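# Stow coiled earphones in chest drawer, then close it

## Task

Place the coiled earphones inside the small chest's open drawer, then push the drawer closed, with the chest still standing upright at the end.

## Robot and tools

Robot: two seven-joint arms, left_arm and right_arm, each with a two-finger gripper and a wrist camera (cam_left_wrist, cam_right_wrist, both 896x504). The left gripper's fingers can fold: a grip in the quarter of the pad nearest the tip is firm, but a grip closer to the palm may wrap and pull the part in, hold a thin part loosely, or squeeze a wide one too hard. Pressing a left fingertip into a surface (fingers not fully closed) folds it quietly, so a move may pass the surface and the next grip may fail. Right fingers are rigid. Calibrated bases: left_arm at (+0.005, +0.443, 0) m, right_arm at (-0.029, -0.446, 0) m, each turned slightly about z.

Frames: the scene frame has its origin at table-top height between the nominal bases, +z up, +x away from the robot over the table, left_arm toward +y (not tied to image sides). Result positions are metres and quat_wxyz in this frame; they may be off by a few centimetres. Offsets, however, run along each Hand target's own axes. In the gripper's frame, +z points along the fingers and y is the closing direction. end_effector_position is the point between the pads when shut; tips stick out about 33 mm past it (about 9 mm when wide open).

A row is 18 numbers in [-1, 1], always for both arms: left dx, dy, dz, rx, ry, rz, position, force_limit, speed, then the same nine for the right. The six pose numbers are an offset from that arm's Hand target as it stood when the action or move began; 1.0 = 0.6 m or 180 degrees; rx, ry, rz form one rotation vector. All six at 0 re-commands the current Hand target. Gripper numbers are absolute commands, not offsets; resend the previous values to leave a gripper alone (0 is itself a command).

Tools:
- execute_actions(actions, cameras): actions is a list of actions, each a list of up to 15 rows, one per 1/30 s step; a short action repeats its last row. Every row in an action is an offset from the start of that action, not from the row before; the next action starts from the new Hand target. Images come back only for an empty list or when cameras names them (["all"] for every camera).
- move(target, speed, blend, blocking, cameras): straight-line paths toward one row, or a list of up to 15 rows, all offsets from the Hand targets at the move's start. speed is m/s, 0.002 to 2, default 0.25 (turns up to twice that in rad/s, max 2.5). blend is a corner radius in metres (0 = stop at each target). Capped at 10 s. No obstacle avoidance. The 'move:' line reports done, off_target, moving, held or fault, and limits=paced (clipped) or limits=held. Faster moves stray more and hit harder.
- wait(seconds 0 to 10), stop() to brake a running move, zoom_image(camera, region=[x0,y0,x1,y1] pixels, at most 504 wide and high, only on the newest images), clear_fault(arm) for a reported torque or force fault, finished_scene(scene = this scene's number), which is final.

Gripper: position +1 is 140 mm open, pads touch near -0.8, -1 closes until blocked. force_limit from -1 (about 14 N) through 0 (40 N) to +1 (58 N) for a slow close; speed -1 to +1 is about 30 to 250 mm/s, and faster closes squeeze much harder. Both start at +1. After closing, check object_status: 0 moving, 1 blocked while opening, 2 blocked while closing (a grip), 3 reached target or pads met. Status can lag 0.2 to 1.7 s. position_measured is in counts: 3 open, about 75 = 100 mm, 139 = 60 mm, 200 = 20 mm, 230 pads met. To tighten, raise force_limit and nudge position (-1 to -0.98); to loosen, open and reclose slowly. An off-centre slow, weak close may push with one finger only.

Controller: each step the commanded pose is clipped to 70 mm and 16 degrees from the measured pose. 'Hand target' in a result is the last clipped command; the gripper often rests short of it, and only a new command (even all zeros) closes that gap; add any remaining shortfall as an offset. To stop pressing on something, command the target back past the gripper. Large wrist turns can swing the elbow.

Result lines: joint positions, joint torques, external joint torques (outside-force estimates, including held weight), flange force along gripper x y z, step positions for action calls, wrist depth (7x7 grid of distances in mm, '-' for none), Tool commands, and velocities marked within noise when still.

Faults: an arm halts on contact torque at its joint limit (85 N m for the big joints, 11 N m for forearm roll and the wrist), on 85 N outside force (held weight counts), on passing a joint range end, or on overspeed; call clear_fault, releasing a trapped grip first. Joint ranges (rad): waist ±2.901, shoulder ±1.836, upper arm roll ±2.901, elbow -3.077 to -0.117, forearm roll ±2.876, wrist pitch 0.440 to 4.622, wrist roll ±3.051. Long holds, stretched arms or pushing at an unreachable pose heat motors; a MOTOR HOT line warns, and an over-temperature stop brakes the arm 30 to 60 s or more.

Avoid: dropping parts or letting them fall far, anything leaving the table, tipping the chest, hard impacts on fixed or heavy things, slamming the drawer, releasing a moving part, hard grips on a part still resting on something, heavy twists or pulls on a gripper, and any contact between the two arms or grippers (the clearance check does not guard the grippers or cameras). Loose objects may be nudged occasionally.

Each tool is called after "Request:" as name(argument=value, ...) on one line, values as JSON.

## Session

Request:
execute_actions(actions=[])

Scene clock: 0.00 s.
left_arm: end_effector_position=(+0.7704, +0.7153, +0.2962) position_measured=3 object_status=3 end_effector_quat_wxyz=(-0.481, +0.552, -0.582, +0.353) | right_arm: end_effector_position=(+0.0207, -0.7249, +0.1294) position_measured=3 object_status=3 end_effector_quat_wxyz=(-0.448, +0.644, -0.620, +0.000)
Joint positions: left_arm=[0.855 0.508 -0.425 -2.086 0.498 3.807 0.093] | right_arm=[-1.699 0.12 -0.111 -2.351 0.404 1.598 -2.082]
Joint velocities: within noise
Joint torques (N m): no reading
External joint torques (N m): no reading
Flange force (N): no reading
Wrist depth (mm): cam_left_wrist=[2354 2133 2289 2836 2170 - - / 2521 2936 2599 2868 2248 - 297 / 2836 - 3565 1426 2354 - 307 / 3418 131 3283 1194 2627 133 111 / - 107 4159 1620 2495 126 96 / - 94 2170 2836 2627 1934 97 / - - 2332 2151 - 1920 -] | cam_right_wrist=[3274 - - 265 218 - - / 2865 - - - - - - / 2626 - - - - - - / - 139 821 - - 136 - / - 102 1230 - 371 145 98 / - 3453 869 863 335 314 - / - 3763 3551 739 311 300 298]
Hand target: left_arm +0.7704, +0.7153, +0.2962; -0.481, +0.552, -0.582, +0.353 | right_arm +0.0207, -0.7249, +0.1294; -0.448, +0.644, -0.620, +0.000
Tool commands: left_gripper/position=+1.0 left_gripper/force_limit=+1.0 left_gripper/speed=+1.0 right_gripper/position=+1.0 right_gripper/force_limit=+1.0 right_gripper/speed=+1.0

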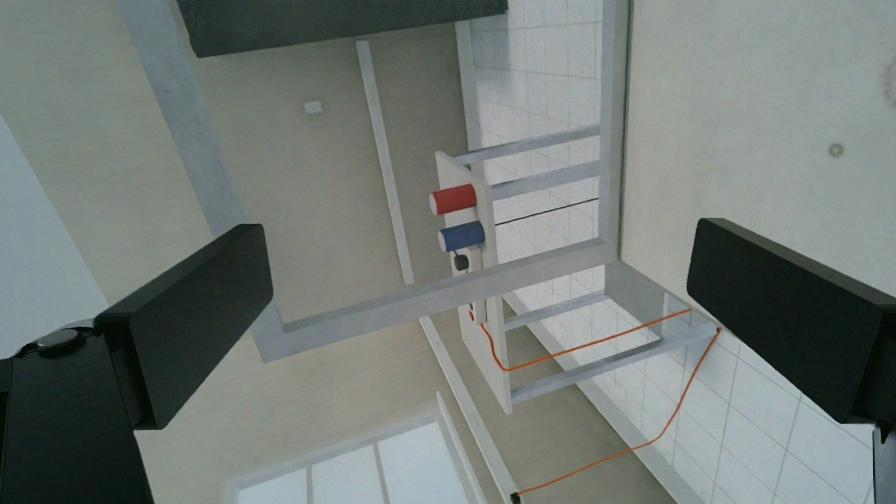

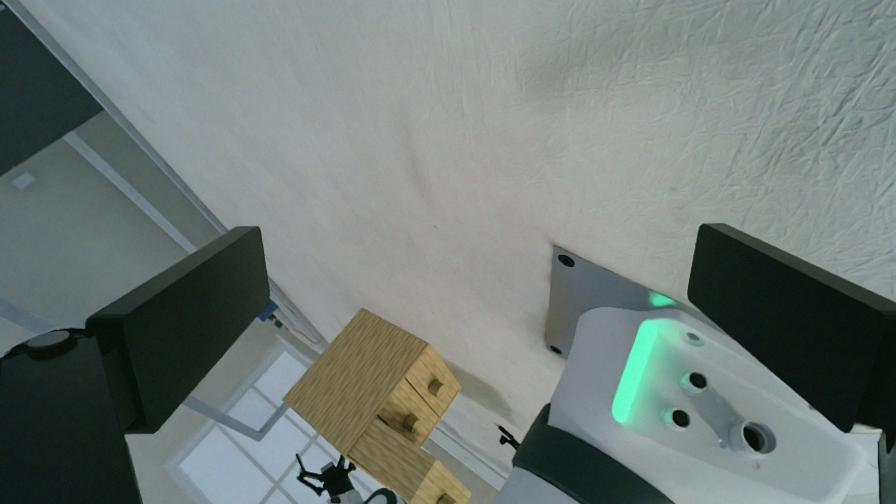

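Request:
zoom_image(camera="cam_right_wrist", region=[230, 290, 530, 504])

Scaled by 1.680 from the camera's 896x504 image, which has a finer 1280x720 frame.

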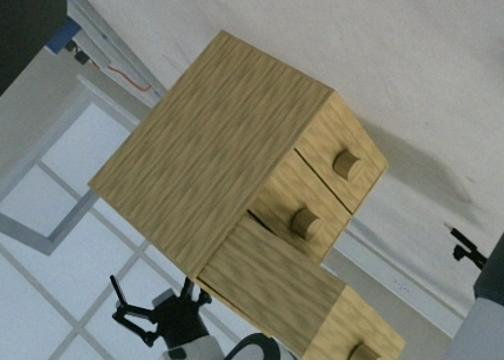

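Request:
move(target=[[0.209,-0.116,-0.333,-0.115,-0.072,-0.251,1,1,1,-0.102,-0.641,-0.039,-0.1,0.061,-0.261,1,1,1],[0.4185,-0.2328,-0.667,-0.229,-0.145,-0.502,1,1,1,-0.668,-0.636,0.201,-0.199,0.122,-0.523,1,1,1]], blend=0.1, speed=0.3, cameras=["all"])

Scene clock: 124.43 s.
left_arm: end_effector_position=(+0.4511, +0.4021, +0.4995) position_measured=3 object_status=3 end_effector_quat_wxyz=(-0.002, +0.966, -0.002, +0.259) | right_arm: end_effector_position=(+0.2999, -0.4025, +0.5008) position_measured=3 object_status=3 end_effector_quat_wxyz=(+0.003, +0.966, +0.001, +0.260)
Joint positions: left_arm=[0.671 -0.926 -0.46 -2.228 -0.542 1.865 -1.221] | right_arm=[-0.958 -1.35 0.345 -2.337 0.72 1.463 -2.165]
Joint velocities: left_arm=[-0.001 -0.001 0 0.002 0 -0.001 -0.007] | right_arm=[within noise]
Joint torques (N m): left_arm=[-0.02 1.54 10.71 22.51 0.28 3.17 -0.06] | right_arm=[-0.09 15.97 -11.38 16.06 1.61 2.94 0.19]
External joint torques (N m): left_arm=[-0.09 -0.7 -0.04 0.67 -0.28 -0.35 -0.07] | right_arm=[-0.05 0.68 0.21 -0.49 0.1 -0.37 0.17]
Flange force (N): left_arm=[-0.3 1.2 -2.1] | right_arm=[0.8 0.2 0.3]
Wrist depth (mm): cam_left_wrist=[1631 - 653 705 684 - 667 / 1620 - 674 705 653 699 - / 1560 - - - - 638 - / 1540 124 - 646 667 134 407 / - 107 621 650 - 134 96 / - 100 633 - - 511 97 / - 604 593 - - 502 -] | cam_right_wrist=[722 - - - 737 - 1854 / 451 - - - - - 1626 / 436 580 - - - - 1670 / 421 139 - - - 136 1501 / - 102 - - 665 127 102 / - 97 - - - - - / - - - - - - -]
Hand target: left_arm +0.4508, +0.4008, +0.5002; -0.001, +0.966, +0.000, +0.259 | right_arm +0.3002, -0.4008, +0.5004; +0.000, +0.966, -0.001, +0.259
Off the commanded pose: left_arm 0.001 m, 0 deg | right_arm 0.002 m, 0 deg.
move: done

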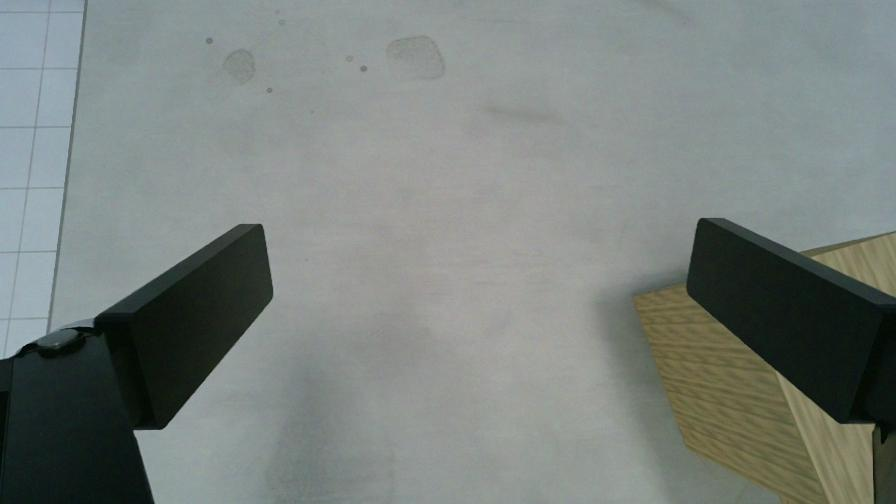

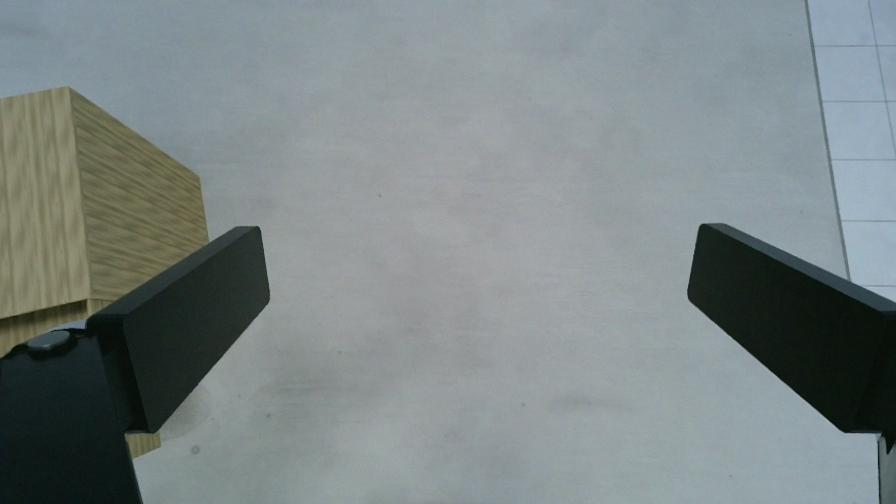

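Request:
move(target=[-0.144,0.167,-0.083,0,-0.1667,0,1,1,1,0.072,0,0.042,0,-0.1667,0,1,1,1], speed=0.3, cameras=["all"])

Scene clock: 155.73 s.
left_arm: end_effector_position=(+0.3519, +0.3018, +0.4996) position_measured=3 object_status=3 end_effector_quat_wxyz=(-0.001, +1.000, -0.002, +0.000) | right_arm: end_effector_position=(+0.3510, -0.4010, +0.5000) position_measured=3 object_status=3 end_effector_quat_wxyz=(-0.001, +1.000, +0.003, +0.002)
Joint positions: left_arm=[0.726 -0.703 -0.647 -1.786 -0.426 1.223 -1.485] | right_arm=[-1.209 -0.793 0.713 -1.755 0.538 1.16 -2.033]
Joint velocities: left_arm=[0.001 0 0 -0.001 0.001 -0.001 -0.005] | right_arm=[within noise]
Joint torques (N m): left_arm=[0.01 1.82 12.05 19.56 0.56 2.24 -0.15] | right_arm=[-0.57 8.66 -15.82 16.41 0.72 2.29 0.08]
External joint torques (N m): left_arm=[0.09 -0.34 -0.2 0.53 -0.26 -0.42 -0.15] | right_arm=[-0.67 -0.14 -0.14 -0.24 -0.14 -0.33 0.08]
Flange force (N): left_arm=[0.2 1.4 -2.4] | right_arm=[-0.3 0.2 -0.1]
Wrist depth (mm): cam_left_wrist=[541 - - 593 509 358 359 / 619 - - 586 566 376 378 / 607 630 658 - 546 401 399 / - 135 650 - - 134 470 / - 107 707 - 682 134 96 / - 94 534 674 765 763 97 / - 816 386 - - 832 -] | cam_right_wrist=[421 561 - - - - 615 / 402 536 - - - - - / 409 498 - - - - 676 / 501 139 - - - 136 1670 / - 102 - - - 128 102 / - 96 - 650 - - - / - - - 419 - - -]
Hand target: left_arm +0.3512, +0.3004, +0.5000; +0.000, +1.000, +0.001, +0.000 | right_arm +0.3502, -0.4008, +0.5002; +0.000, +1.000, -0.001, +0.001
Off the commanded pose: left_arm 0.002 m, 0 deg | right_arm 0.001 m, 0 deg.
move: done

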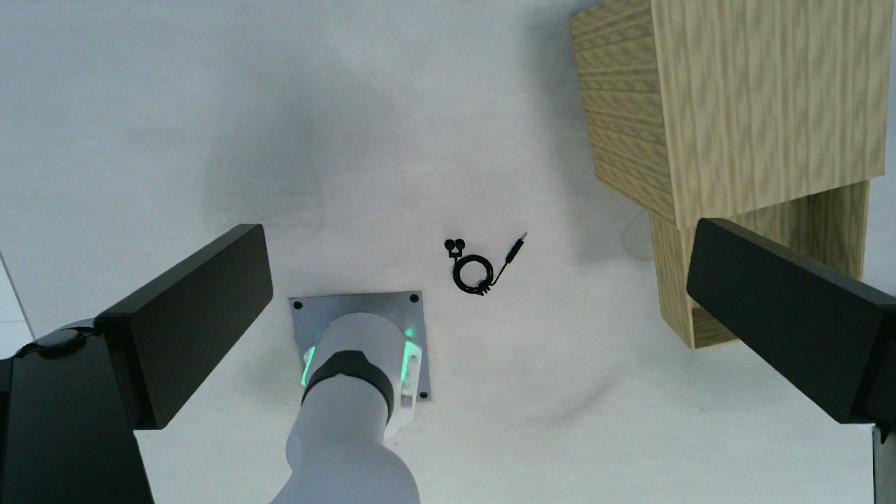

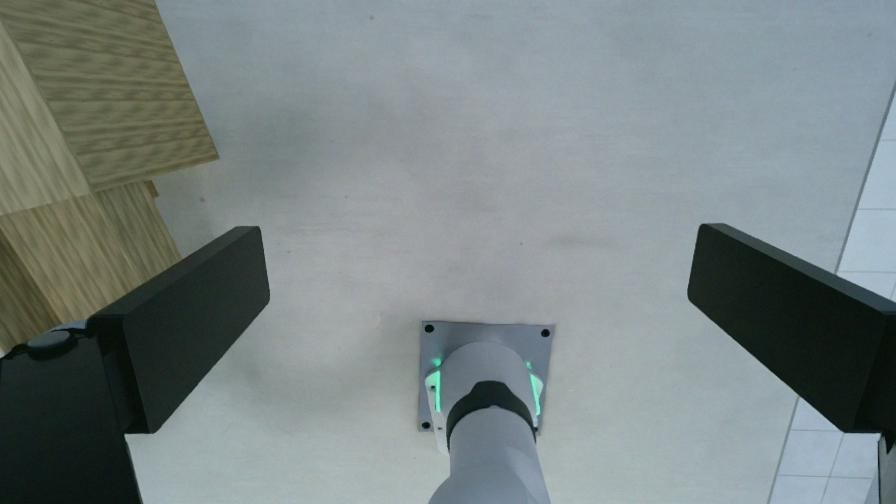

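Request:
move(target=[[0.4167,-0.5,0,0,0,0,1,1,1,0,-0.1667,0,0,0,0,1,1,1],[0.4167,-0.5,0,0,0,0,1,1,1,-0.033,-1.0,0.133,0,0,0,1,1,1]], speed=0.3, blend=0.05, cameras=["all"])

Scene clock: 260.00 s.
left_arm: end_effector_position=(+0.6013, +0.5999, +0.5011) position_measured=3 object_status=3 end_effector_quat_wxyz=(+0.000, +1.000, +0.002, +0.002) | right_arm: end_effector_position=(+0.3294, +0.1982, +0.4183) position_measured=3 object_status=3 end_effector_quat_wxyz=(-0.065, +0.997, +0.003, +0.037)
Joint positions: left_arm=[0.522 0.564 -0.707 -0.577 0.408 1.066 -1.438] | right_arm=[-1.692 -1.011 1.45 -0.504 1.411 1.175 -0.733]
Joint velocities: left_arm=[within noise] | right_arm=[0 0 0 0 0 0.001 0.005]
Joint torques (N m): left_arm=[-1.09 -39.8 -4.07 17.01 1.08 2.33 0.35] | right_arm=[-0.58 50.65 -11.35 0.55 0.67 3.02 0.21]
External joint torques (N m): left_arm=[-1.05 2.57 1.12 0.34 0.32 -0.34 0.35] | right_arm=[-0.23 0.78 0.32 0.09 -0.08 0.05 0.22]
Flange force (N): left_arm=[0.0 0.0 0.0] | right_arm=[0.0 0.0 0.0]
Wrist depth (mm): cam_left_wrist=[1342 563 525 562 - - - / 1394 604 - 582 - - 593 / 1485 1522 630 - - - 621 / 1540 131 664 - - 133 528 / - 107 648 707 711 126 96 / - 100 - 756 730 777 97 / - 1848 - - 770 832 -] | cam_right_wrist=[557 - - - 326 270 263 / - - - - 352 282 274 / - - - - 377 292 283 / - 128 - - - 295 295 / - 117 - - - 145 102 / - 102 578 - - 385 - / - 434 529 - - - -]
Hand target: left_arm +0.6009, +0.6007, +0.5003; +0.000, +1.000, +0.001, +0.000 | right_arm +0.3311, +0.1992, +0.4204; +0.000, +1.000, -0.001, +0.001
Off the commanded pose: left_arm 0.001 m, 0 deg | right_arm 0.003 m, 8 deg.
elbow stopped short (right arm): the move would have taken joint 4 (elbow) straighter than the controller allows.
move: off_target (right_arm)

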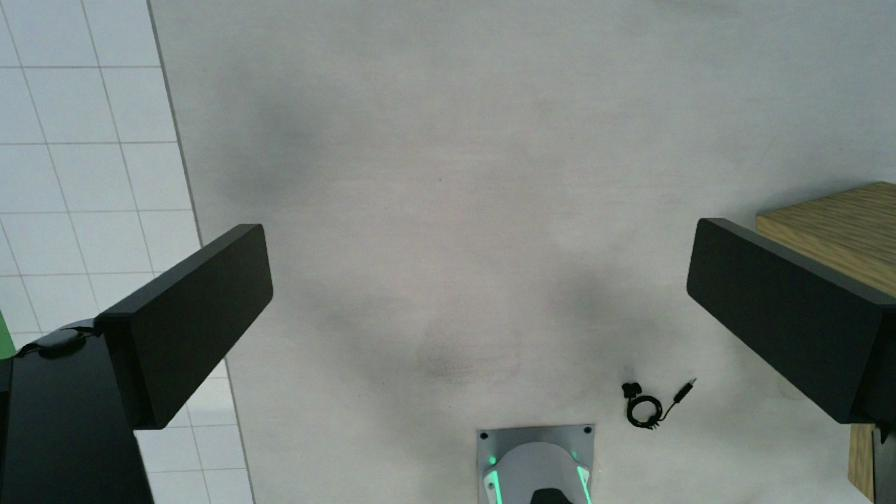

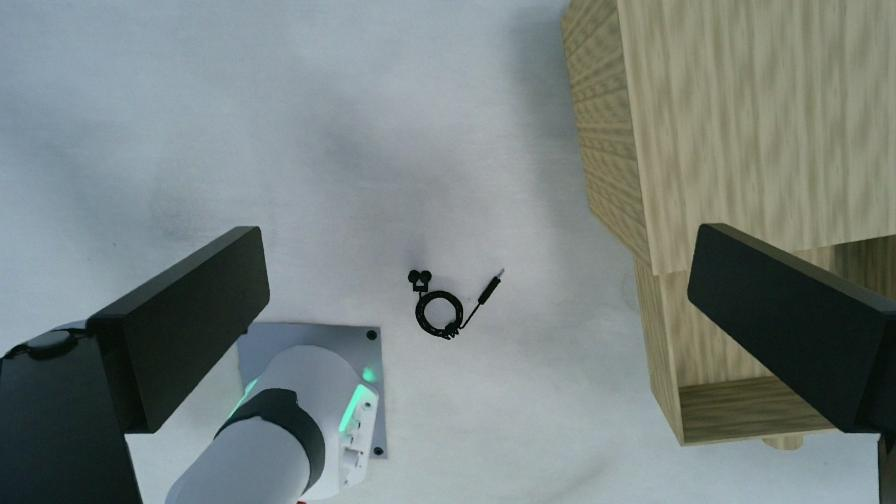

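Request:
move(target=[0,0,0,0,0,0,1,1,1,-0.26,-0.1217,0.45,0,0,-0.25,0.24,-1,0], speed=0.25, cameras=["all"])

Scene clock: 391.87 s.
left_arm: end_effector_position=(+0.6013, +0.5999, +0.5011) position_measured=3 object_status=3 end_effector_quat_wxyz=(+0.000, +1.000, +0.002, +0.002) | right_arm: end_effector_position=(+0.1765, +0.2708, +0.1494) position_measured=99 object_status=3 end_effector_quat_wxyz=(+0.003, +0.925, +0.379, +0.000)
Joint positions: left_arm=[0.522 0.564 -0.707 -0.577 0.408 1.066 -1.438] | right_arm=[-1.144 -1.38 1.496 -1.108 1.425 1.417 -1.505]
Joint velocities: left_arm=[within noise] | right_arm=[0 0 0 -0.002 0 -0.001 -0.006]
Joint torques (N m): left_arm=[-1.01 -39.86 -4.04 17.07 1.1 2.3 0.32] | right_arm=[0.39 50.71 -26.03 1.14 0.84 2.71 -0.2]
External joint torques (N m): left_arm=[-1.23 2.35 1.02 0.37 0.32 -0.36 0.32] | right_arm=[0.33 0.81 -0.44 -1.16 0 0.09 -0.2]
Flange force (N): left_arm=[0.0 0.0 0.0] | right_arm=[-9.9 5.5 1.1]
Wrist depth (mm): cam_left_wrist=[1342 565 - - 574 - 594 / 1402 1434 - - 598 - - / 1477 1522 - - 627 630 637 / 1550 135 642 658 - 134 526 / - 107 707 - 719 126 96 / - 107 697 858 - - 97 / - 1862 768 787 756 589 -] | cam_right_wrist=[240 - - - - - - / 230 258 - - - - - / 222 258 - - - - 278 / 242 281 - - 148 - 258 / - 89 - 320 - 105 91 / - - - - - - - / - - - 344 - - -]
Hand target: left_arm +0.6009, +0.6007, +0.5003; +0.000, +1.000, +0.001, +0.000 | right_arm +0.1755, +0.2724, +0.1503; +0.000, +0.924, +0.382, +0.001
Off the commanded pose: left_arm 0.001 m, 0 deg | right_arm 0.002 m, 1 deg.
move: done

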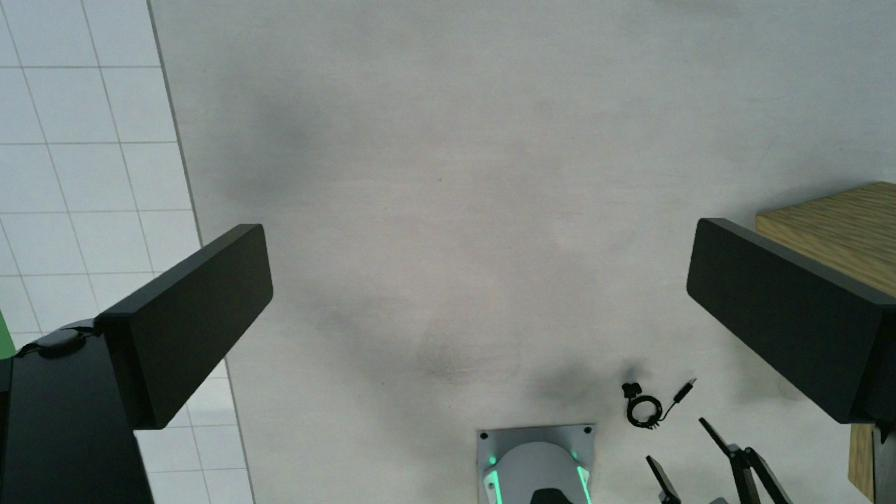

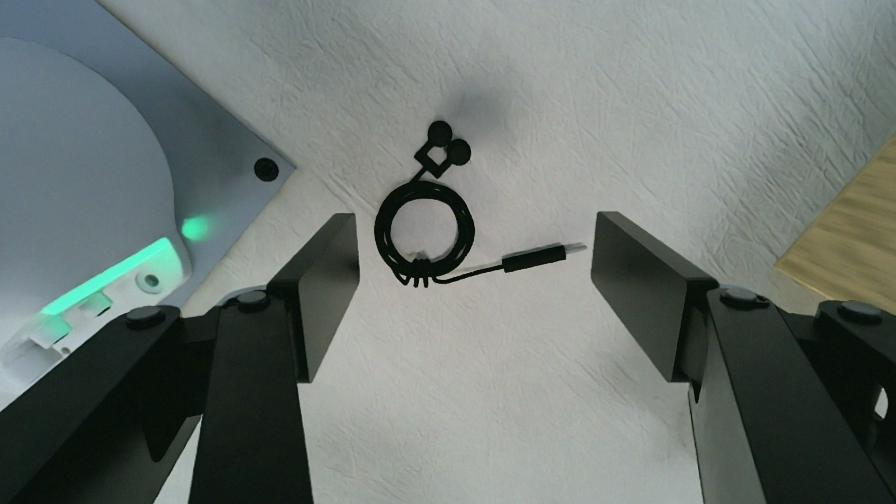

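Request:
move(target=[0,0,0,0,0,0,1,1,1,-0.0377,-0.039,0.167,0,0,-0.111,0.13,-1,0], speed=0.2, cameras=["all"])

Scene clock: 435.90 s.
left_arm: end_effector_position=(+0.6013, +0.5999, +0.5011) position_measured=3 object_status=3 end_effector_quat_wxyz=(+0.000, +1.000, +0.002, +0.002) | right_arm: end_effector_position=(+0.1442, +0.2713, +0.0492) position_measured=113 object_status=3 end_effector_quat_wxyz=(+0.004, +0.846, +0.534, +0.000)
Joint positions: left_arm=[0.522 0.564 -0.707 -0.577 0.408 1.066 -1.438] | right_arm=[-1.026 -1.492 1.584 -1.252 1.485 1.557 -1.863]
Joint velocities: left_arm=[within noise] | right_arm=[0.001 0 0 0.001 -0.001 0.002 -0.007]
Joint torques (N m): left_arm=[-1.08 -39.88 -4.06 17.02 1.09 2.32 0.34] | right_arm=[0.41 48.92 -28.71 0.67 1 2.69 -0.15]
External joint torques (N m): left_arm=[-1.16 2.5 1.09 0.3 0.32 -0.36 0.34] | right_arm=[0.42 0.37 -0.3 -1.17 0.12 0.06 -0.15]
Flange force (N): left_arm=[0.0 0.0 0.0] | right_arm=[-9.6 1.7 0.0]
Wrist depth (mm): cam_left_wrist=[1320 - - - - 575 632 / 1386 1334 625 601 - - - / 1468 1459 627 625 - - 642 / 1560 131 657 - 667 134 525 / - 107 - - 732 126 96 / - 99 - - - - 97 / - 1862 - - 734 645 -] | cam_right_wrist=[155 156 - 160 - - - / 162 162 - 164 161 - - / 169 - - 168 - - - / - - - - 152 - - / - - 107 - - 104 - / - - - - - - 72 / - - - - 218 - -]
Hand target: left_arm +0.6009, +0.6007, +0.5003; +0.000, +1.000, +0.001, +0.000 | right_arm +0.1431, +0.2730, +0.0500; +0.000, +0.844, +0.537, +0.001
Off the commanded pose: left_arm 0.001 m, 0 deg | right_arm 0.002 m, 1 deg.
move: done

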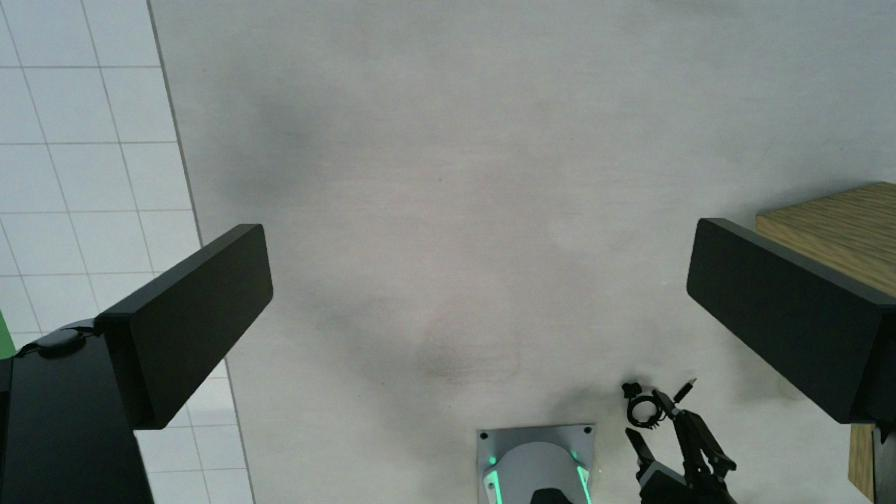

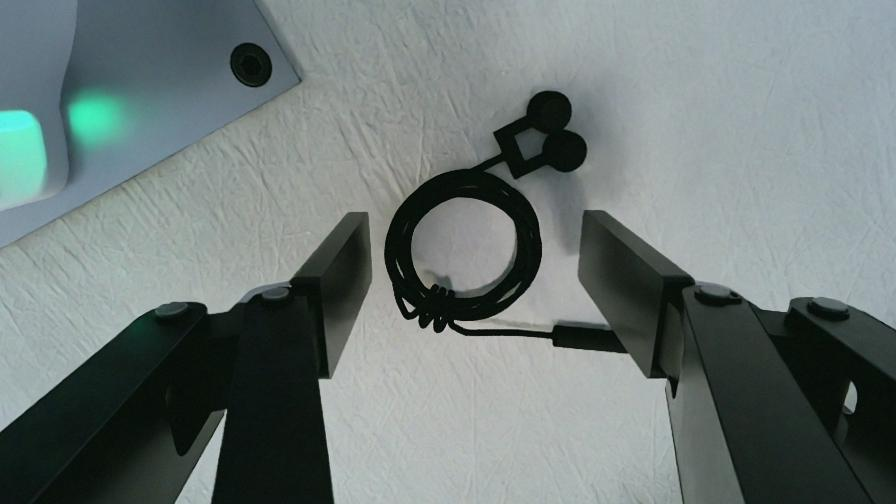

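Request:
move(target=[0,0,0,0,0,0,1,1,1,-0.0025,-0.0067,0.0133,0,0,0,0.13,-1,0], speed=0.03, cameras=["cam_right_wrist"])

Scene clock: 458.03 s.
left_arm: end_effector_position=(+0.6013, +0.5999, +0.5011) position_measured=3 object_status=3 end_effector_quat_wxyz=(+0.000, +1.000, +0.002, +0.002) | right_arm: end_effector_position=(+0.1392, +0.2721, +0.0423) position_measured=113 object_status=3 end_effector_quat_wxyz=(+0.002, +0.844, +0.536, +0.000)
Joint positions: left_arm=[0.522 0.564 -0.707 -0.577 0.408 1.066 -1.438] | right_arm=[-1.017 -1.497 1.594 -1.259 1.489 1.568 -1.864]
Joint velocities: left_arm=[within noise] | right_arm=[0.001 -0.001 0.001 -0.002 0.001 0.005 0]
Joint torques (N m): left_arm=[-1.1 -39.8 -4.09 17.07 1.11 2.31 0.33] | right_arm=[0.31 47.86 -28.59 0.67 0.93 2.7 -0.1]
External joint torques (N m): left_arm=[-0.9 2.71 1.19 0.4 0.37 -0.37 0.33] | right_arm=[0.25 -0.39 -0.24 -1.23 0.04 0.09 -0.1]
Flange force (N): left_arm=[0.0 0.0 0.0] | right_arm=[-8.9 1.7 0.8]
Wrist depth (mm): cam_left_wrist=[1364 562 - 568 568 - - / 1410 1349 - 596 - 590 642 / 1459 1342 - - 627 - 571 / 1560 135 664 - - 134 524 / - 114 707 - 709 126 96 / - 99 - 745 768 723 97 / - 1862 777 - 747 624 -] | cam_right_wrist=[150 151 - - - - - / 156 156 158 - - - - / 166 - 168 162 - - - / - - 143 167 153 - - / - - 107 175 174 104 - / - - 201 - - - 72 / - - - 213 - - -]
Hand target: left_arm +0.6009, +0.6007, +0.5003; +0.000, +1.000, +0.001, +0.000 | right_arm +0.1388, +0.2734, +0.0420; +0.000, +0.844, +0.537, +0.001
Off the commanded pose: left_arm 0.001 m, 0 deg | right_arm 0.001 m, 0 deg.
move: done
Images, in order (width x height): cam_right_wrist 896x504.

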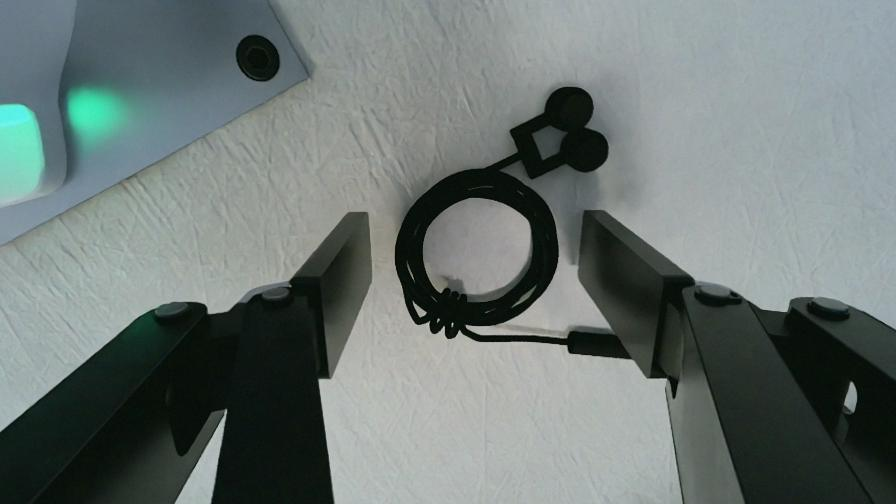

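Request:
move(target=[[0,0,0,0,0,0,1,1,1,0,0,0.0025,0,0,0,0.13,-1,-1],[0,0,0,0,0,0,1,1,1,0,0,0.0026,0,0,0,-1,-1,-1]], speed=0.03, cameras=["cam_right_wrist"])

Scene clock: 471.53 s.
left_arm: end_effector_position=(+0.6013, +0.5999, +0.5011) position_measured=3 object_status=3 end_effector_quat_wxyz=(+0.000, +1.000, +0.002, +0.002) | right_arm: end_effector_position=(+0.1372, +0.2740, +0.0423) position_measured=220 object_status=0 end_effector_quat_wxyz=(+0.000, +0.844, +0.537, +0.000)
Joint positions: left_arm=[0.522 0.564 -0.707 -0.577 0.408 1.066 -1.438] | right_arm=[-1.015 -1.494 1.598 -1.259 1.489 1.574 -1.864]
Joint torques (N m): left_arm=[-1.08 -39.86 -4.12 17.02 1.12 2.31 0.37] | right_arm=[-0.59 46.49 -28.11 0.74 0.63 2.6 -0.07]
External joint torques (N m): left_arm=[-1 2.41 1.08 0.42 0.37 -0.36 0.37] | right_arm=[-0.82 -1.97 0.38 -1.36 -0.28 -0.04 -0.07]
Flange force (N): left_arm=[0.0 0.0 0.0] | right_arm=[-4.8 2.2 2.7]
Wrist depth (mm): cam_left_wrist=[1334 571 - - - - - / 1379 1721 - - 613 - - / 1503 1434 630 - - - 625 / 1522 135 627 664 - 133 526 / - 107 - - - 126 96 / - 100 - - - 768 97 / - 1848 - - 736 707 -] | cam_right_wrist=[150 152 - - - 150 - / 156 158 157 - - - - / 166 - - - - 170 - / 173 - - 129 - - - / - - 87 94 92 - - / - - - - - - - / - - - - - - -]
Hand target: left_arm +0.6009, +0.6007, +0.5003; +0.000, +1.000, +0.001, +0.000 | right_arm +0.1388, +0.2734, +0.0405; +0.000, +0.844, +0.537, +0.001
Off the commanded pose: left_arm 0.001 m, 0 deg | right_arm 0.003 m, 0 deg.
move: done
Images, in order (width x height): cam_right_wrist 896x504.

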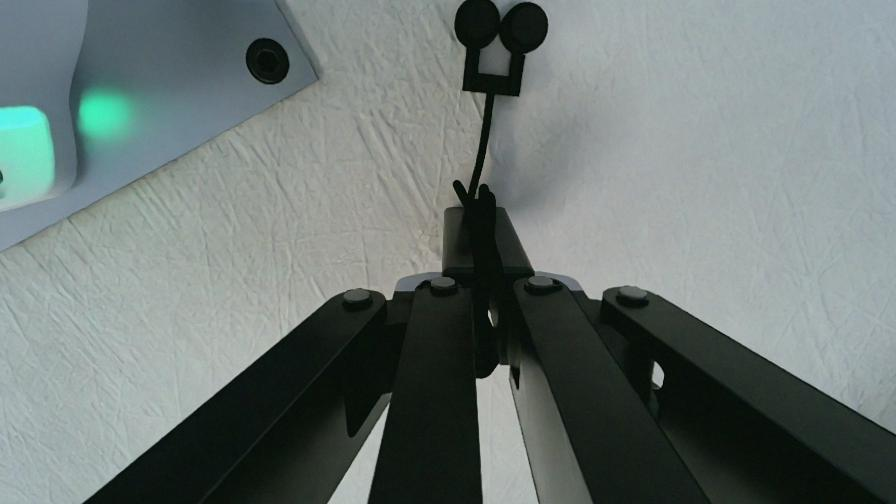

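Request:
wait(seconds=1, cameras=["cam_right_wrist"])

Scene clock: 477.13 s.
left_arm: end_effector_position=(+0.6013, +0.5999, +0.5011) position_measured=3 object_status=3 end_effector_quat_wxyz=(+0.000, +1.000, +0.002, +0.002) | right_arm: end_effector_position=(+0.1372, +0.2740, +0.0423) position_measured=220 object_status=2 end_effector_quat_wxyz=(+0.000, +0.844, +0.537, +0.000)
Joint positions: left_arm=[0.522 0.564 -0.707 -0.577 0.408 1.066 -1.438] | right_arm=[-1.015 -1.494 1.598 -1.259 1.489 1.574 -1.864]
Joint torques (N m): left_arm=[-1.02 -39.82 -4.06 17.03 1.09 2.31 0.32] | right_arm=[-0.58 46.49 -28.02 0.71 0.64 2.6 -0.08]
External joint torques (N m): left_arm=[-1.17 2.47 1.04 0.33 0.32 -0.36 0.32] | right_arm=[-0.67 -2.05 0.51 -1.31 -0.27 -0.04 -0.08]
Flange force (N): left_arm=[0.0 0.0 0.0] | right_arm=[-5.1 2.1 2.9]
Wrist depth (mm): cam_left_wrist=[1349 557 - - - 575 - / 1418 1307 - - 612 598 - / 1459 1494 - 652 - 604 603 / 1531 131 - 637 657 134 528 / - 107 777 - 703 125 96 / - 99 732 - - - 97 / - 1876 - - 695 643 -] | cam_right_wrist=[149 152 - - - - 151 / 156 158 - - - - 158 / 162 - - - - - - / - - - 129 - - - / - - 87 95 91 - - / 196 - - - - - - / - - - - - - -]
Hand target: left_arm +0.6009, +0.6007, +0.5003; +0.000, +1.000, +0.001, +0.000 | right_arm +0.1388, +0.2734, +0.0405; +0.000, +0.844, +0.537, +0.001
Tool commands: left_gripper/position=+1.0 left_gripper/force_limit=+1.0 left_gripper/speed=+1.0 right_gripper/position=-1.0 right_gripper/force_limit=-1.0 right_gripper/speed=-1.0
Off the commanded pose: left_arm 0.001 m, 0 deg | right_arm 0.003 m, 0 deg.
wait: 1.00 s; at rest from the start
Images, in order (width x height): cam_right_wrist 896x504.

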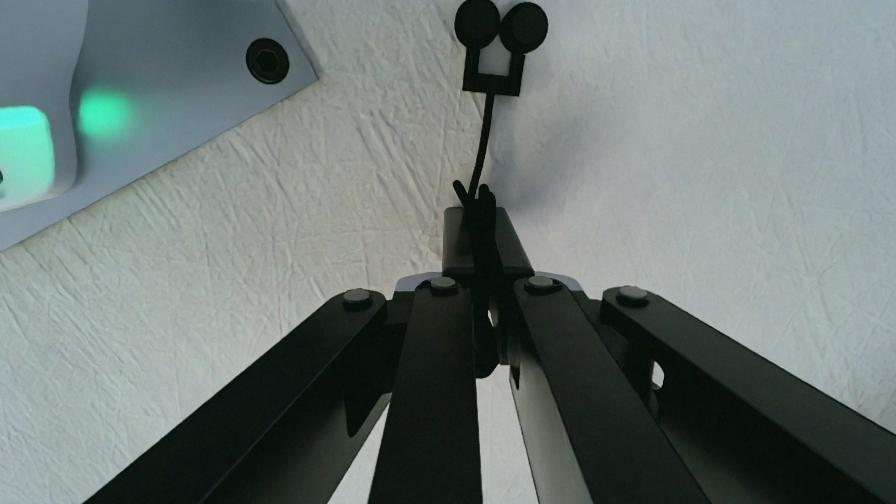

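Request:
move(target=[[0,0,0,0,0,0,1,1,1,-0.012,0.0056,-0.1667,0,0,0,-1,-1,-1],[0,0,0,0,0,0,1,1,1,-0.0883,0.0983,-0.383,0,0,-0.1,-1,-1,-1],[0,0,0,0,0,0,1,1,1,-0.188,0.2,-0.5167,0,0,-0.222,-1,-1,-1]], speed=[0.1,0.15,0.15], blend=0.02, cameras=["all"])

Scene clock: 517.63 s.
left_arm: end_effector_position=(+0.6013, +0.5999, +0.5011) position_measured=3 object_status=3 end_effector_quat_wxyz=(+0.000, +1.000, +0.002, +0.002) | right_arm: end_effector_position=(+0.1394, +0.2738, +0.0574) position_measured=220 object_status=2 end_effector_quat_wxyz=(-0.001, +0.844, +0.536, +0.002)
Joint positions: left_arm=[0.522 0.564 -0.707 -0.577 0.408 1.066 -1.438] | right_arm=[-1.015 -1.478 1.583 -1.262 1.48 1.559 -1.864]
Joint torques (N m): left_arm=[-1.08 -39.86 -4.1 17.03 1.1 2.31 0.34] | right_arm=[-0.05 47.69 -29.18 1.34 0.76 2.49 -0.06]
External joint torques (N m): left_arm=[-1.13 2.58 1.07 0.3 0.34 -0.37 0.34] | right_arm=[-0.11 -0.58 -0.73 -0.78 -0.15 -0.15 -0.06]
Flange force (N): left_arm=[0.0 0.0 0.0] | right_arm=[-4.7 1.2 0.0]
Wrist depth (mm): cam_left_wrist=[1320 - 570 519 - - 582 / 1410 1451 594 601 604 - 593 / 1468 1540 - 637 673 - 612 / 1540 131 652 - 682 134 525 / - 107 705 682 711 127 96 / - 100 - 734 777 749 97 / - 1745 - 765 763 665 -] | cam_right_wrist=[153 164 - - 164 - - / 168 173 - - - - - / 176 - - - - - - / - - - 129 - - - / - - 87 94 91 - - / - - - - - - - / - - - - - - -]
Hand target: left_arm +0.6009, +0.6007, +0.5003; +0.000, +1.000, +0.001, +0.000 | right_arm +0.1395, +0.2741, +0.0572; -0.002, +0.844, +0.536, +0.003 (not the last commanded pose)
Off the commanded pose: left_arm 0.001 m, 0 deg | right_arm 0.336 m, 40 deg.
move: held (right_arm; a check stopped the path); path passed 0 of 3 targets; limits=held
pose unreachable (right arm): on one or more control steps of this call, first in action 0 (counted from 0), this arm could not follow its commanded pose, so it was not sent that pose on those steps. It may still have moved: this result reports where it is.
cause: moving toward the commanded pose would bring a part of the arm too close to another arm (a part of this arm just beyond joint 7 (wrist roll) and a part of the left arm just beyond its joint 1 (waist), 9 mm apart when this arm was first held).

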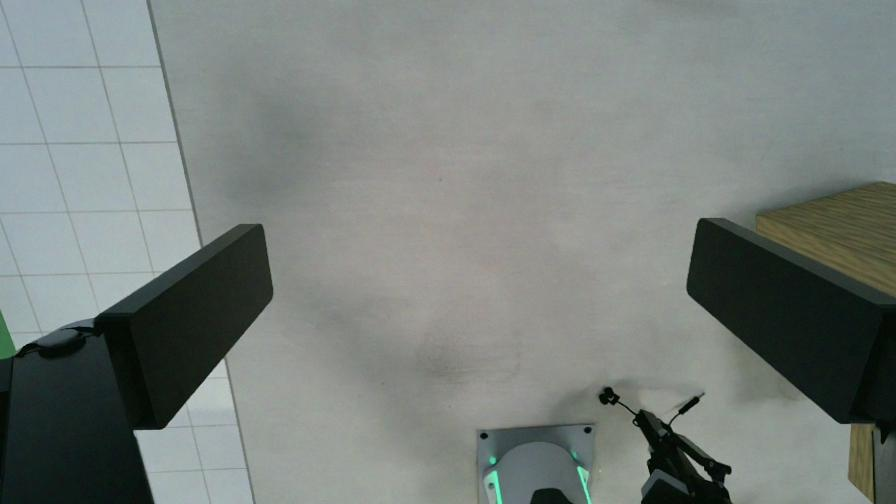

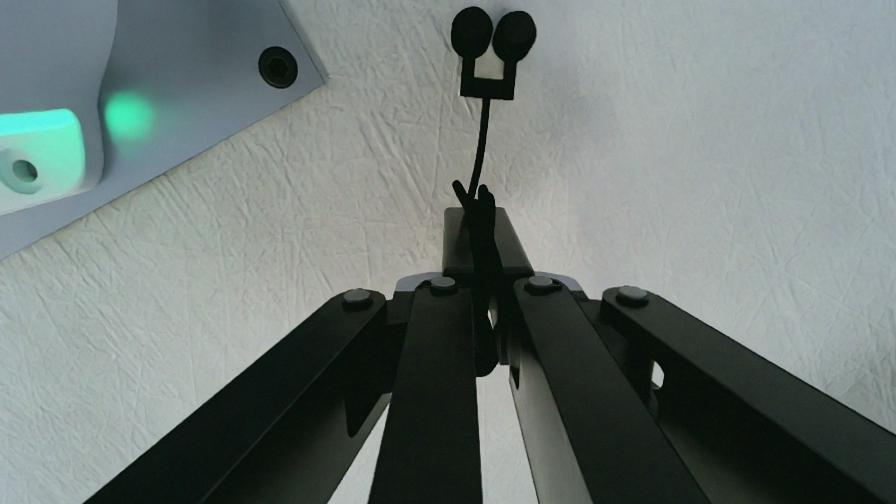

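Request:
move(target=[[0,0,0,0,0,0,1,1,1,-0.069,0.1435,-0.038,0,0,0,-1,-1,-1],[0,0,0,0,0,0,1,1,1,-0.0993,0.1577,-0.3217,0,0,-0.1,-1,-1,-1],[0,0,0,0,0,0,1,1,1,-0.1828,0.215,-0.488,0,0,-0.222,-1,-1,-1]], speed=[0.12,0.15,0.15], blend=0.02, cameras=["all"])

Scene clock: 537.73 s.
left_arm: end_effector_position=(+0.6013, +0.5999, +0.5011) position_measured=3 object_status=3 end_effector_quat_wxyz=(+0.000, +1.000, +0.002, +0.002) | right_arm: end_effector_position=(+0.2083, +0.1193, +0.3492) position_measured=220 object_status=2 end_effector_quat_wxyz=(-0.001, +0.613, +0.790, +0.003)
Joint positions: left_arm=[0.522 0.564 -0.707 -0.577 0.408 1.066 -1.438] | right_arm=[-0.908 -1.029 1.296 -1.452 1.045 1.28 -2.795]
Joint velocities: left_arm=[within noise] | right_arm=[0 0 0 0 0.001 0.001 -0.006]
Joint torques (N m): left_arm=[-1.06 -39.85 -4.14 17.09 1.11 2.32 0.38] | right_arm=[0.3 34.37 -26.62 8.66 0.63 2.44 -0.3]
External joint torques (N m): left_arm=[-1.11 2.45 1.01 0.41 0.35 -0.36 0.38] | right_arm=[0.33 0.66 -1.12 -1.01 -0.3 -0.12 -0.3]
Flange force (N): left_arm=[0.0 0.0 0.0] | right_arm=[-7.1 -5.4 1.9]
Wrist depth (mm): cam_left_wrist=[1334 561 563 - - 567 - / 1386 1342 - - 603 - 616 / 1468 1434 - - - 630 635 / 1540 131 - - - 134 529 / - 106 - - - 126 96 / - 100 - - - - 97 / - 1821 - - 758 765 -] | cam_right_wrist=[- 419 - - - 436 437 / - - - - - 432 - / - - - - 482 407 - / - - - 131 304 304 280 / - - 87 94 91 270 273 / - - - - - - 285 / - - - - - - -]
Hand target: left_arm +0.6009, +0.6007, +0.5003; +0.000, +1.000, +0.001, +0.000 | right_arm +0.2086, +0.1183, +0.3493; -0.001, +0.611, +0.792, +0.003
Off the commanded pose: left_arm 0.001 m, 0 deg | right_arm 0.001 m, 0 deg.
move: done

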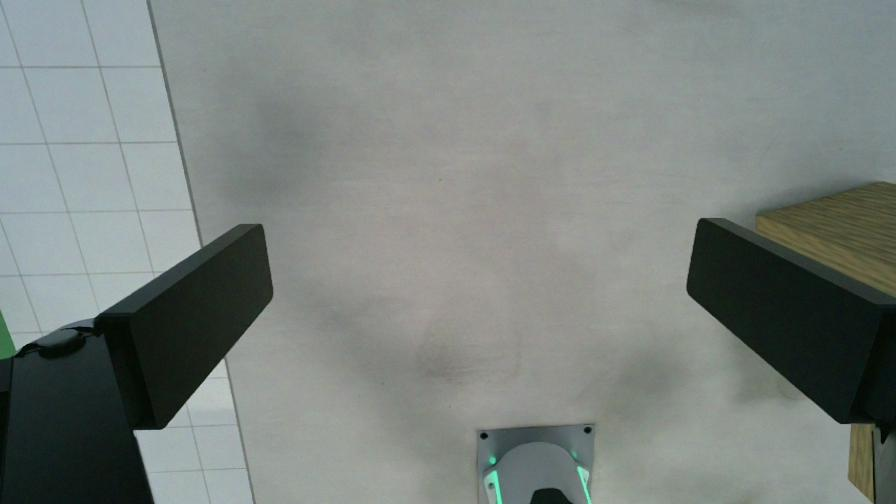

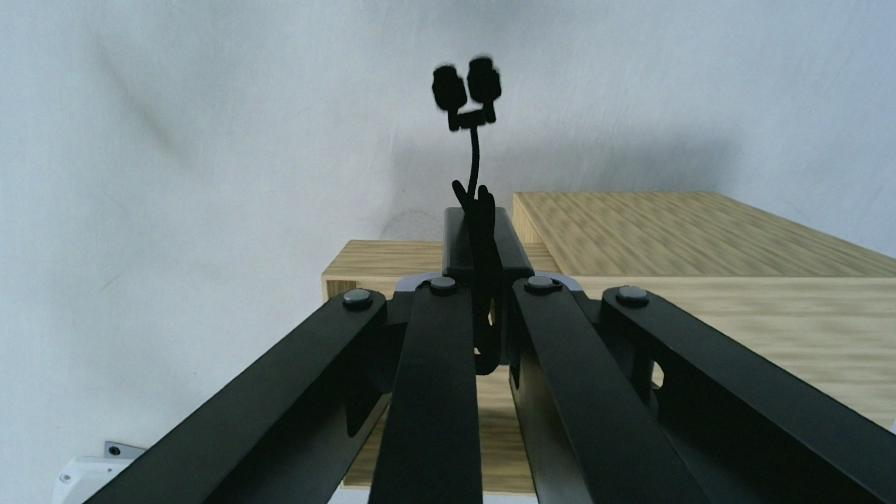

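Request:
move(target=[0,0,0,0,0,0,1,1,1,-0.2234,-0.0304,0.0817,0,0,0.2356,-1,-1,-1], speed=0.15, cameras=["all"])

Scene clock: 561.67 s.
left_arm: end_effector_position=(+0.6013, +0.5999, +0.5011) position_measured=3 object_status=3 end_effector_quat_wxyz=(+0.000, +1.000, +0.002, +0.002) | right_arm: end_effector_position=(+0.2267, -0.0165, +0.2998) position_measured=220 object_status=2 end_effector_quat_wxyz=(+0.001, +0.854, +0.520, +0.003)
Joint positions: left_arm=[0.522 0.564 -0.707 -0.577 0.408 1.066 -1.438] | right_arm=[-0.746 -1.281 1.068 -1.977 1.084 1.26 -2.428]
Joint velocities: left_arm=[within noise] | right_arm=[0 0 0 0 0 0 0.007]
Joint torques (N m): left_arm=[-1.11 -39.84 -4.09 17.05 1.1 2.32 0.33] | right_arm=[0.44 25.12 -28.99 7.54 1 2.27 0.16]
External joint torques (N m): left_arm=[-1.17 2.68 1.09 0.27 0.34 -0.36 0.33] | right_arm=[0.53 -0.46 -1.46 -1.06 0.11 -0.32 0.16]
Flange force (N): left_arm=[0.0 0.0 0.0] | right_arm=[-6.8 -2.4 1.0]
Wrist depth (mm): cam_left_wrist=[1334 - - 571 - - - / 1394 604 - - 587 - 621 / 1442 1494 618 645 642 - 653 / 1560 135 650 660 660 134 528 / - 107 - 709 721 126 96 / - 107 719 761 763 - 97 / - 1848 775 785 758 - -] | cam_right_wrist=[- - - 248 182 180 182 / - - 261 259 260 190 191 / - - 271 275 274 199 198 / - - 249 132 272 241 - / - - 87 94 91 - - / - - - - - - - / - - - - - - -]
Hand target: left_arm +0.6009, +0.6007, +0.5003; +0.000, +1.000, +0.001, +0.000 | right_arm +0.2252, -0.0157, +0.2996; -0.002, +0.856, +0.517, +0.003
Off the commanded pose: left_arm 0.001 m, 0 deg | right_arm 0.002 m, 0 deg.
move: done

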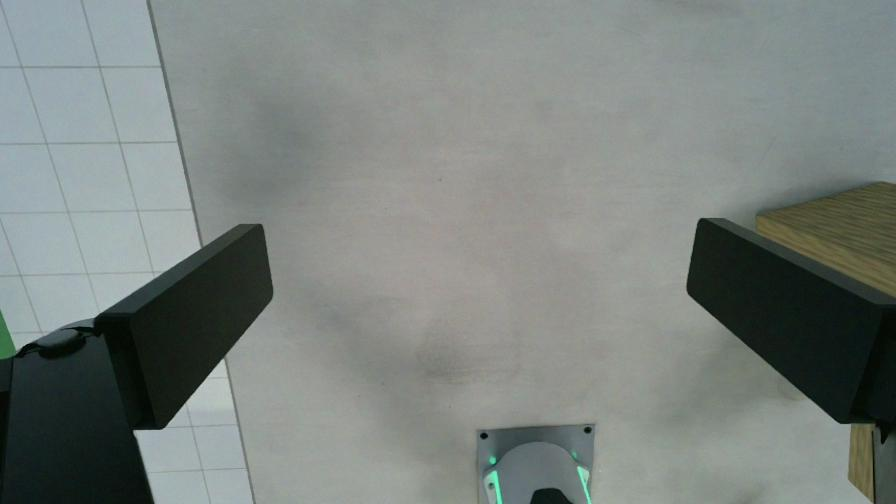

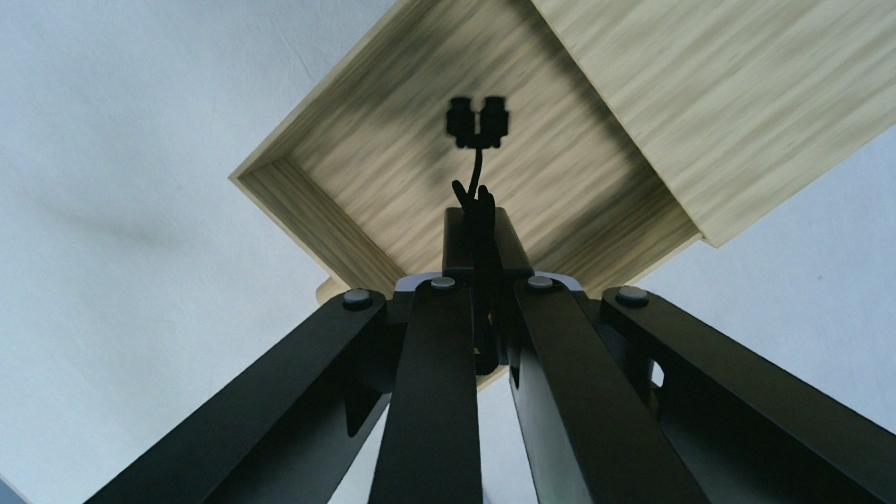

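Request:
move(target=[0,0,0,0,0,0,1,1,1,0.0275,0,0.152,0,0,0,-1,-1,-1], speed=0.08, cameras=["cam_right_wrist"])

Scene clock: 581.23 s.
left_arm: end_effector_position=(+0.6013, +0.5999, +0.5011) position_measured=3 object_status=3 end_effector_quat_wxyz=(+0.000, +1.000, +0.002, +0.002) | right_arm: end_effector_position=(+0.2328, -0.0017, +0.2091) position_measured=220 object_status=2 end_effector_quat_wxyz=(-0.001, +0.857, +0.515, +0.001)
Joint positions: left_arm=[0.522 0.564 -0.707 -0.577 0.408 1.066 -1.438] | right_arm=[-0.732 -1.379 1.214 -2.085 1.224 1.366 -2.427]
Joint velocities: left_arm=[within noise] | right_arm=[0.001 0 0 -0.001 0.001 0.004 -0.001]
Joint torques (N m): left_arm=[-1.05 -39.84 -4.03 16.96 1.11 2.32 0.36] | right_arm=[0.22 25.61 -29.84 5.43 1.07 2.67 -0.22]
External joint torques (N m): left_arm=[-0.99 2.79 1.21 0.18 0.36 -0.36 0.36] | right_arm=[0.3 -0.58 -0.21 -1.14 0.15 0.09 -0.22]
Flange force (N): left_arm=[0.0 0.0 0.0] | right_arm=[-5.2 -0.7 2.4]
Wrist depth (mm): cam_left_wrist=[1313 - - - 552 567 582 / 1418 1267 594 615 - - 600 / 1442 1459 616 624 - 652 610 / 1560 131 658 - - 134 531 / - 107 655 693 732 126 96 / - 99 - - 763 743 97 / - 1795 - - 754 - -] | cam_right_wrist=[- - 109 165 164 98 97 / - - 154 172 173 103 102 / - 128 186 182 183 179 107 / - 163 196 133 192 192 112 / - 147 91 94 91 179 146 / - - - - - - 135 / - - - - - - -]
Hand target: left_arm +0.6009, +0.6007, +0.5003; +0.000, +1.000, +0.001, +0.000 | right_arm +0.2331, -0.0006, +0.2085; -0.002, +0.856, +0.517, +0.003
Off the commanded pose: left_arm 0.001 m, 0 deg | right_arm 0.001 m, 0 deg.
move: done
Images, in order (width x height): cam_right_wrist 896x504.

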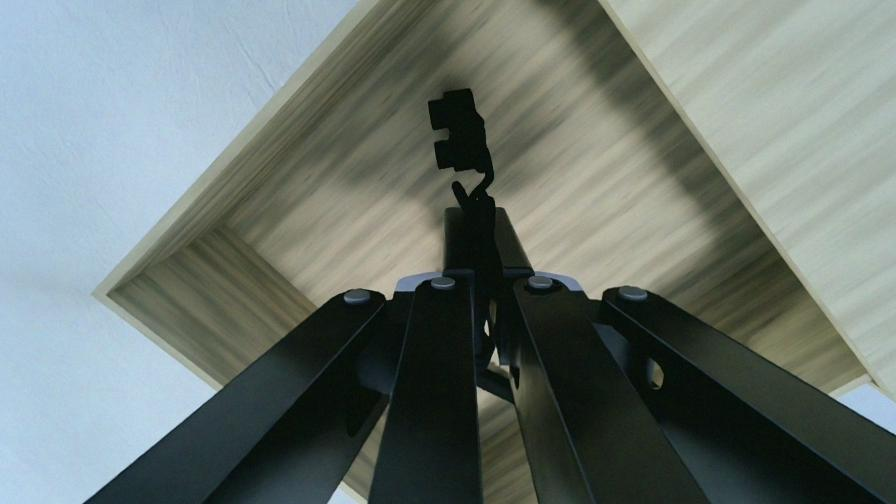

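Request:
move(target=[[0,0,0,0,0,0,1,1,1,0,0,0.025,0,0,0,-1,-1,-1],[0,0,0,0,0,0,1,1,1,0,0,0.0252,0,0,0,-0.3,-1,-1]], speed=0.05, cameras=["cam_right_wrist"])

Scene clock: 598.33 s.
left_arm: end_effector_position=(+0.6013, +0.5999, +0.5011) position_measured=3 object_status=3 end_effector_quat_wxyz=(+0.000, +1.000, +0.002, +0.002) | right_arm: end_effector_position=(+0.2330, -0.0016, +0.1937) position_measured=167 object_status=0 end_effector_quat_wxyz=(+0.000, +0.857, +0.515, +0.001)
Joint positions: left_arm=[0.522 0.564 -0.707 -0.577 0.408 1.066 -1.438] | right_arm=[-0.724 -1.392 1.241 -2.106 1.245 1.388 -2.43]
Joint torques (N m): left_arm=[-1.03 -39.82 -4.06 17.03 1.11 2.33 0.41] | right_arm=[0.4 26.01 -30.35 5.16 0.97 2.72 -0.24]
External joint torques (N m): left_arm=[-0.86 2.82 1.23 0.29 0.37 -0.35 0.41] | right_arm=[0.4 0.05 -0.61 -1.18 0.04 0.14 -0.24]
Flange force (N): left_arm=[0.0 0.0 0.0] | right_arm=[-5.6 -0.5 1.0]
Wrist depth (mm): cam_left_wrist=[1364 - 563 - 596 - - / 1410 1371 - - - 609 - / 1442 1642 615 - - 653 609 / 1550 136 645 - - 134 530 / - 107 - - 691 134 97 / - 100 - - 754 763 97 / - 1876 - 800 752 768 -] | cam_right_wrist=[295 - 104 150 150 83 83 / - - 159 160 158 88 88 / - 126 170 166 167 166 92 / - 163 178 167 173 176 97 / 122 138 96 147 122 93 146 / - - - 197 200 - - / - - - 207 - - -]
Hand target: left_arm +0.6009, +0.6007, +0.5003; +0.000, +1.000, +0.001, +0.000 | right_arm +0.2332, -0.0005, +0.1934; -0.002, +0.856, +0.517, +0.003
Off the commanded pose: left_arm 0.001 m, 0 deg | right_arm 0.001 m, 0 deg.
move: done
Images, in order (width x height): cam_right_wrist 896x504.

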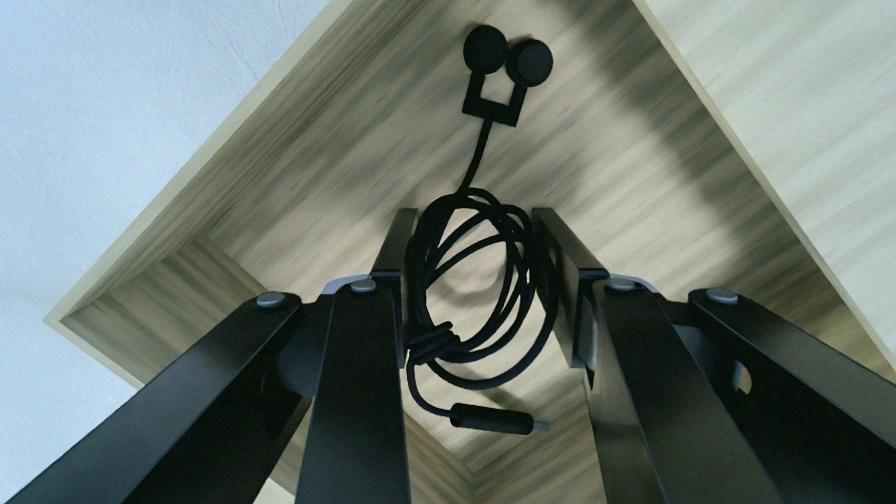

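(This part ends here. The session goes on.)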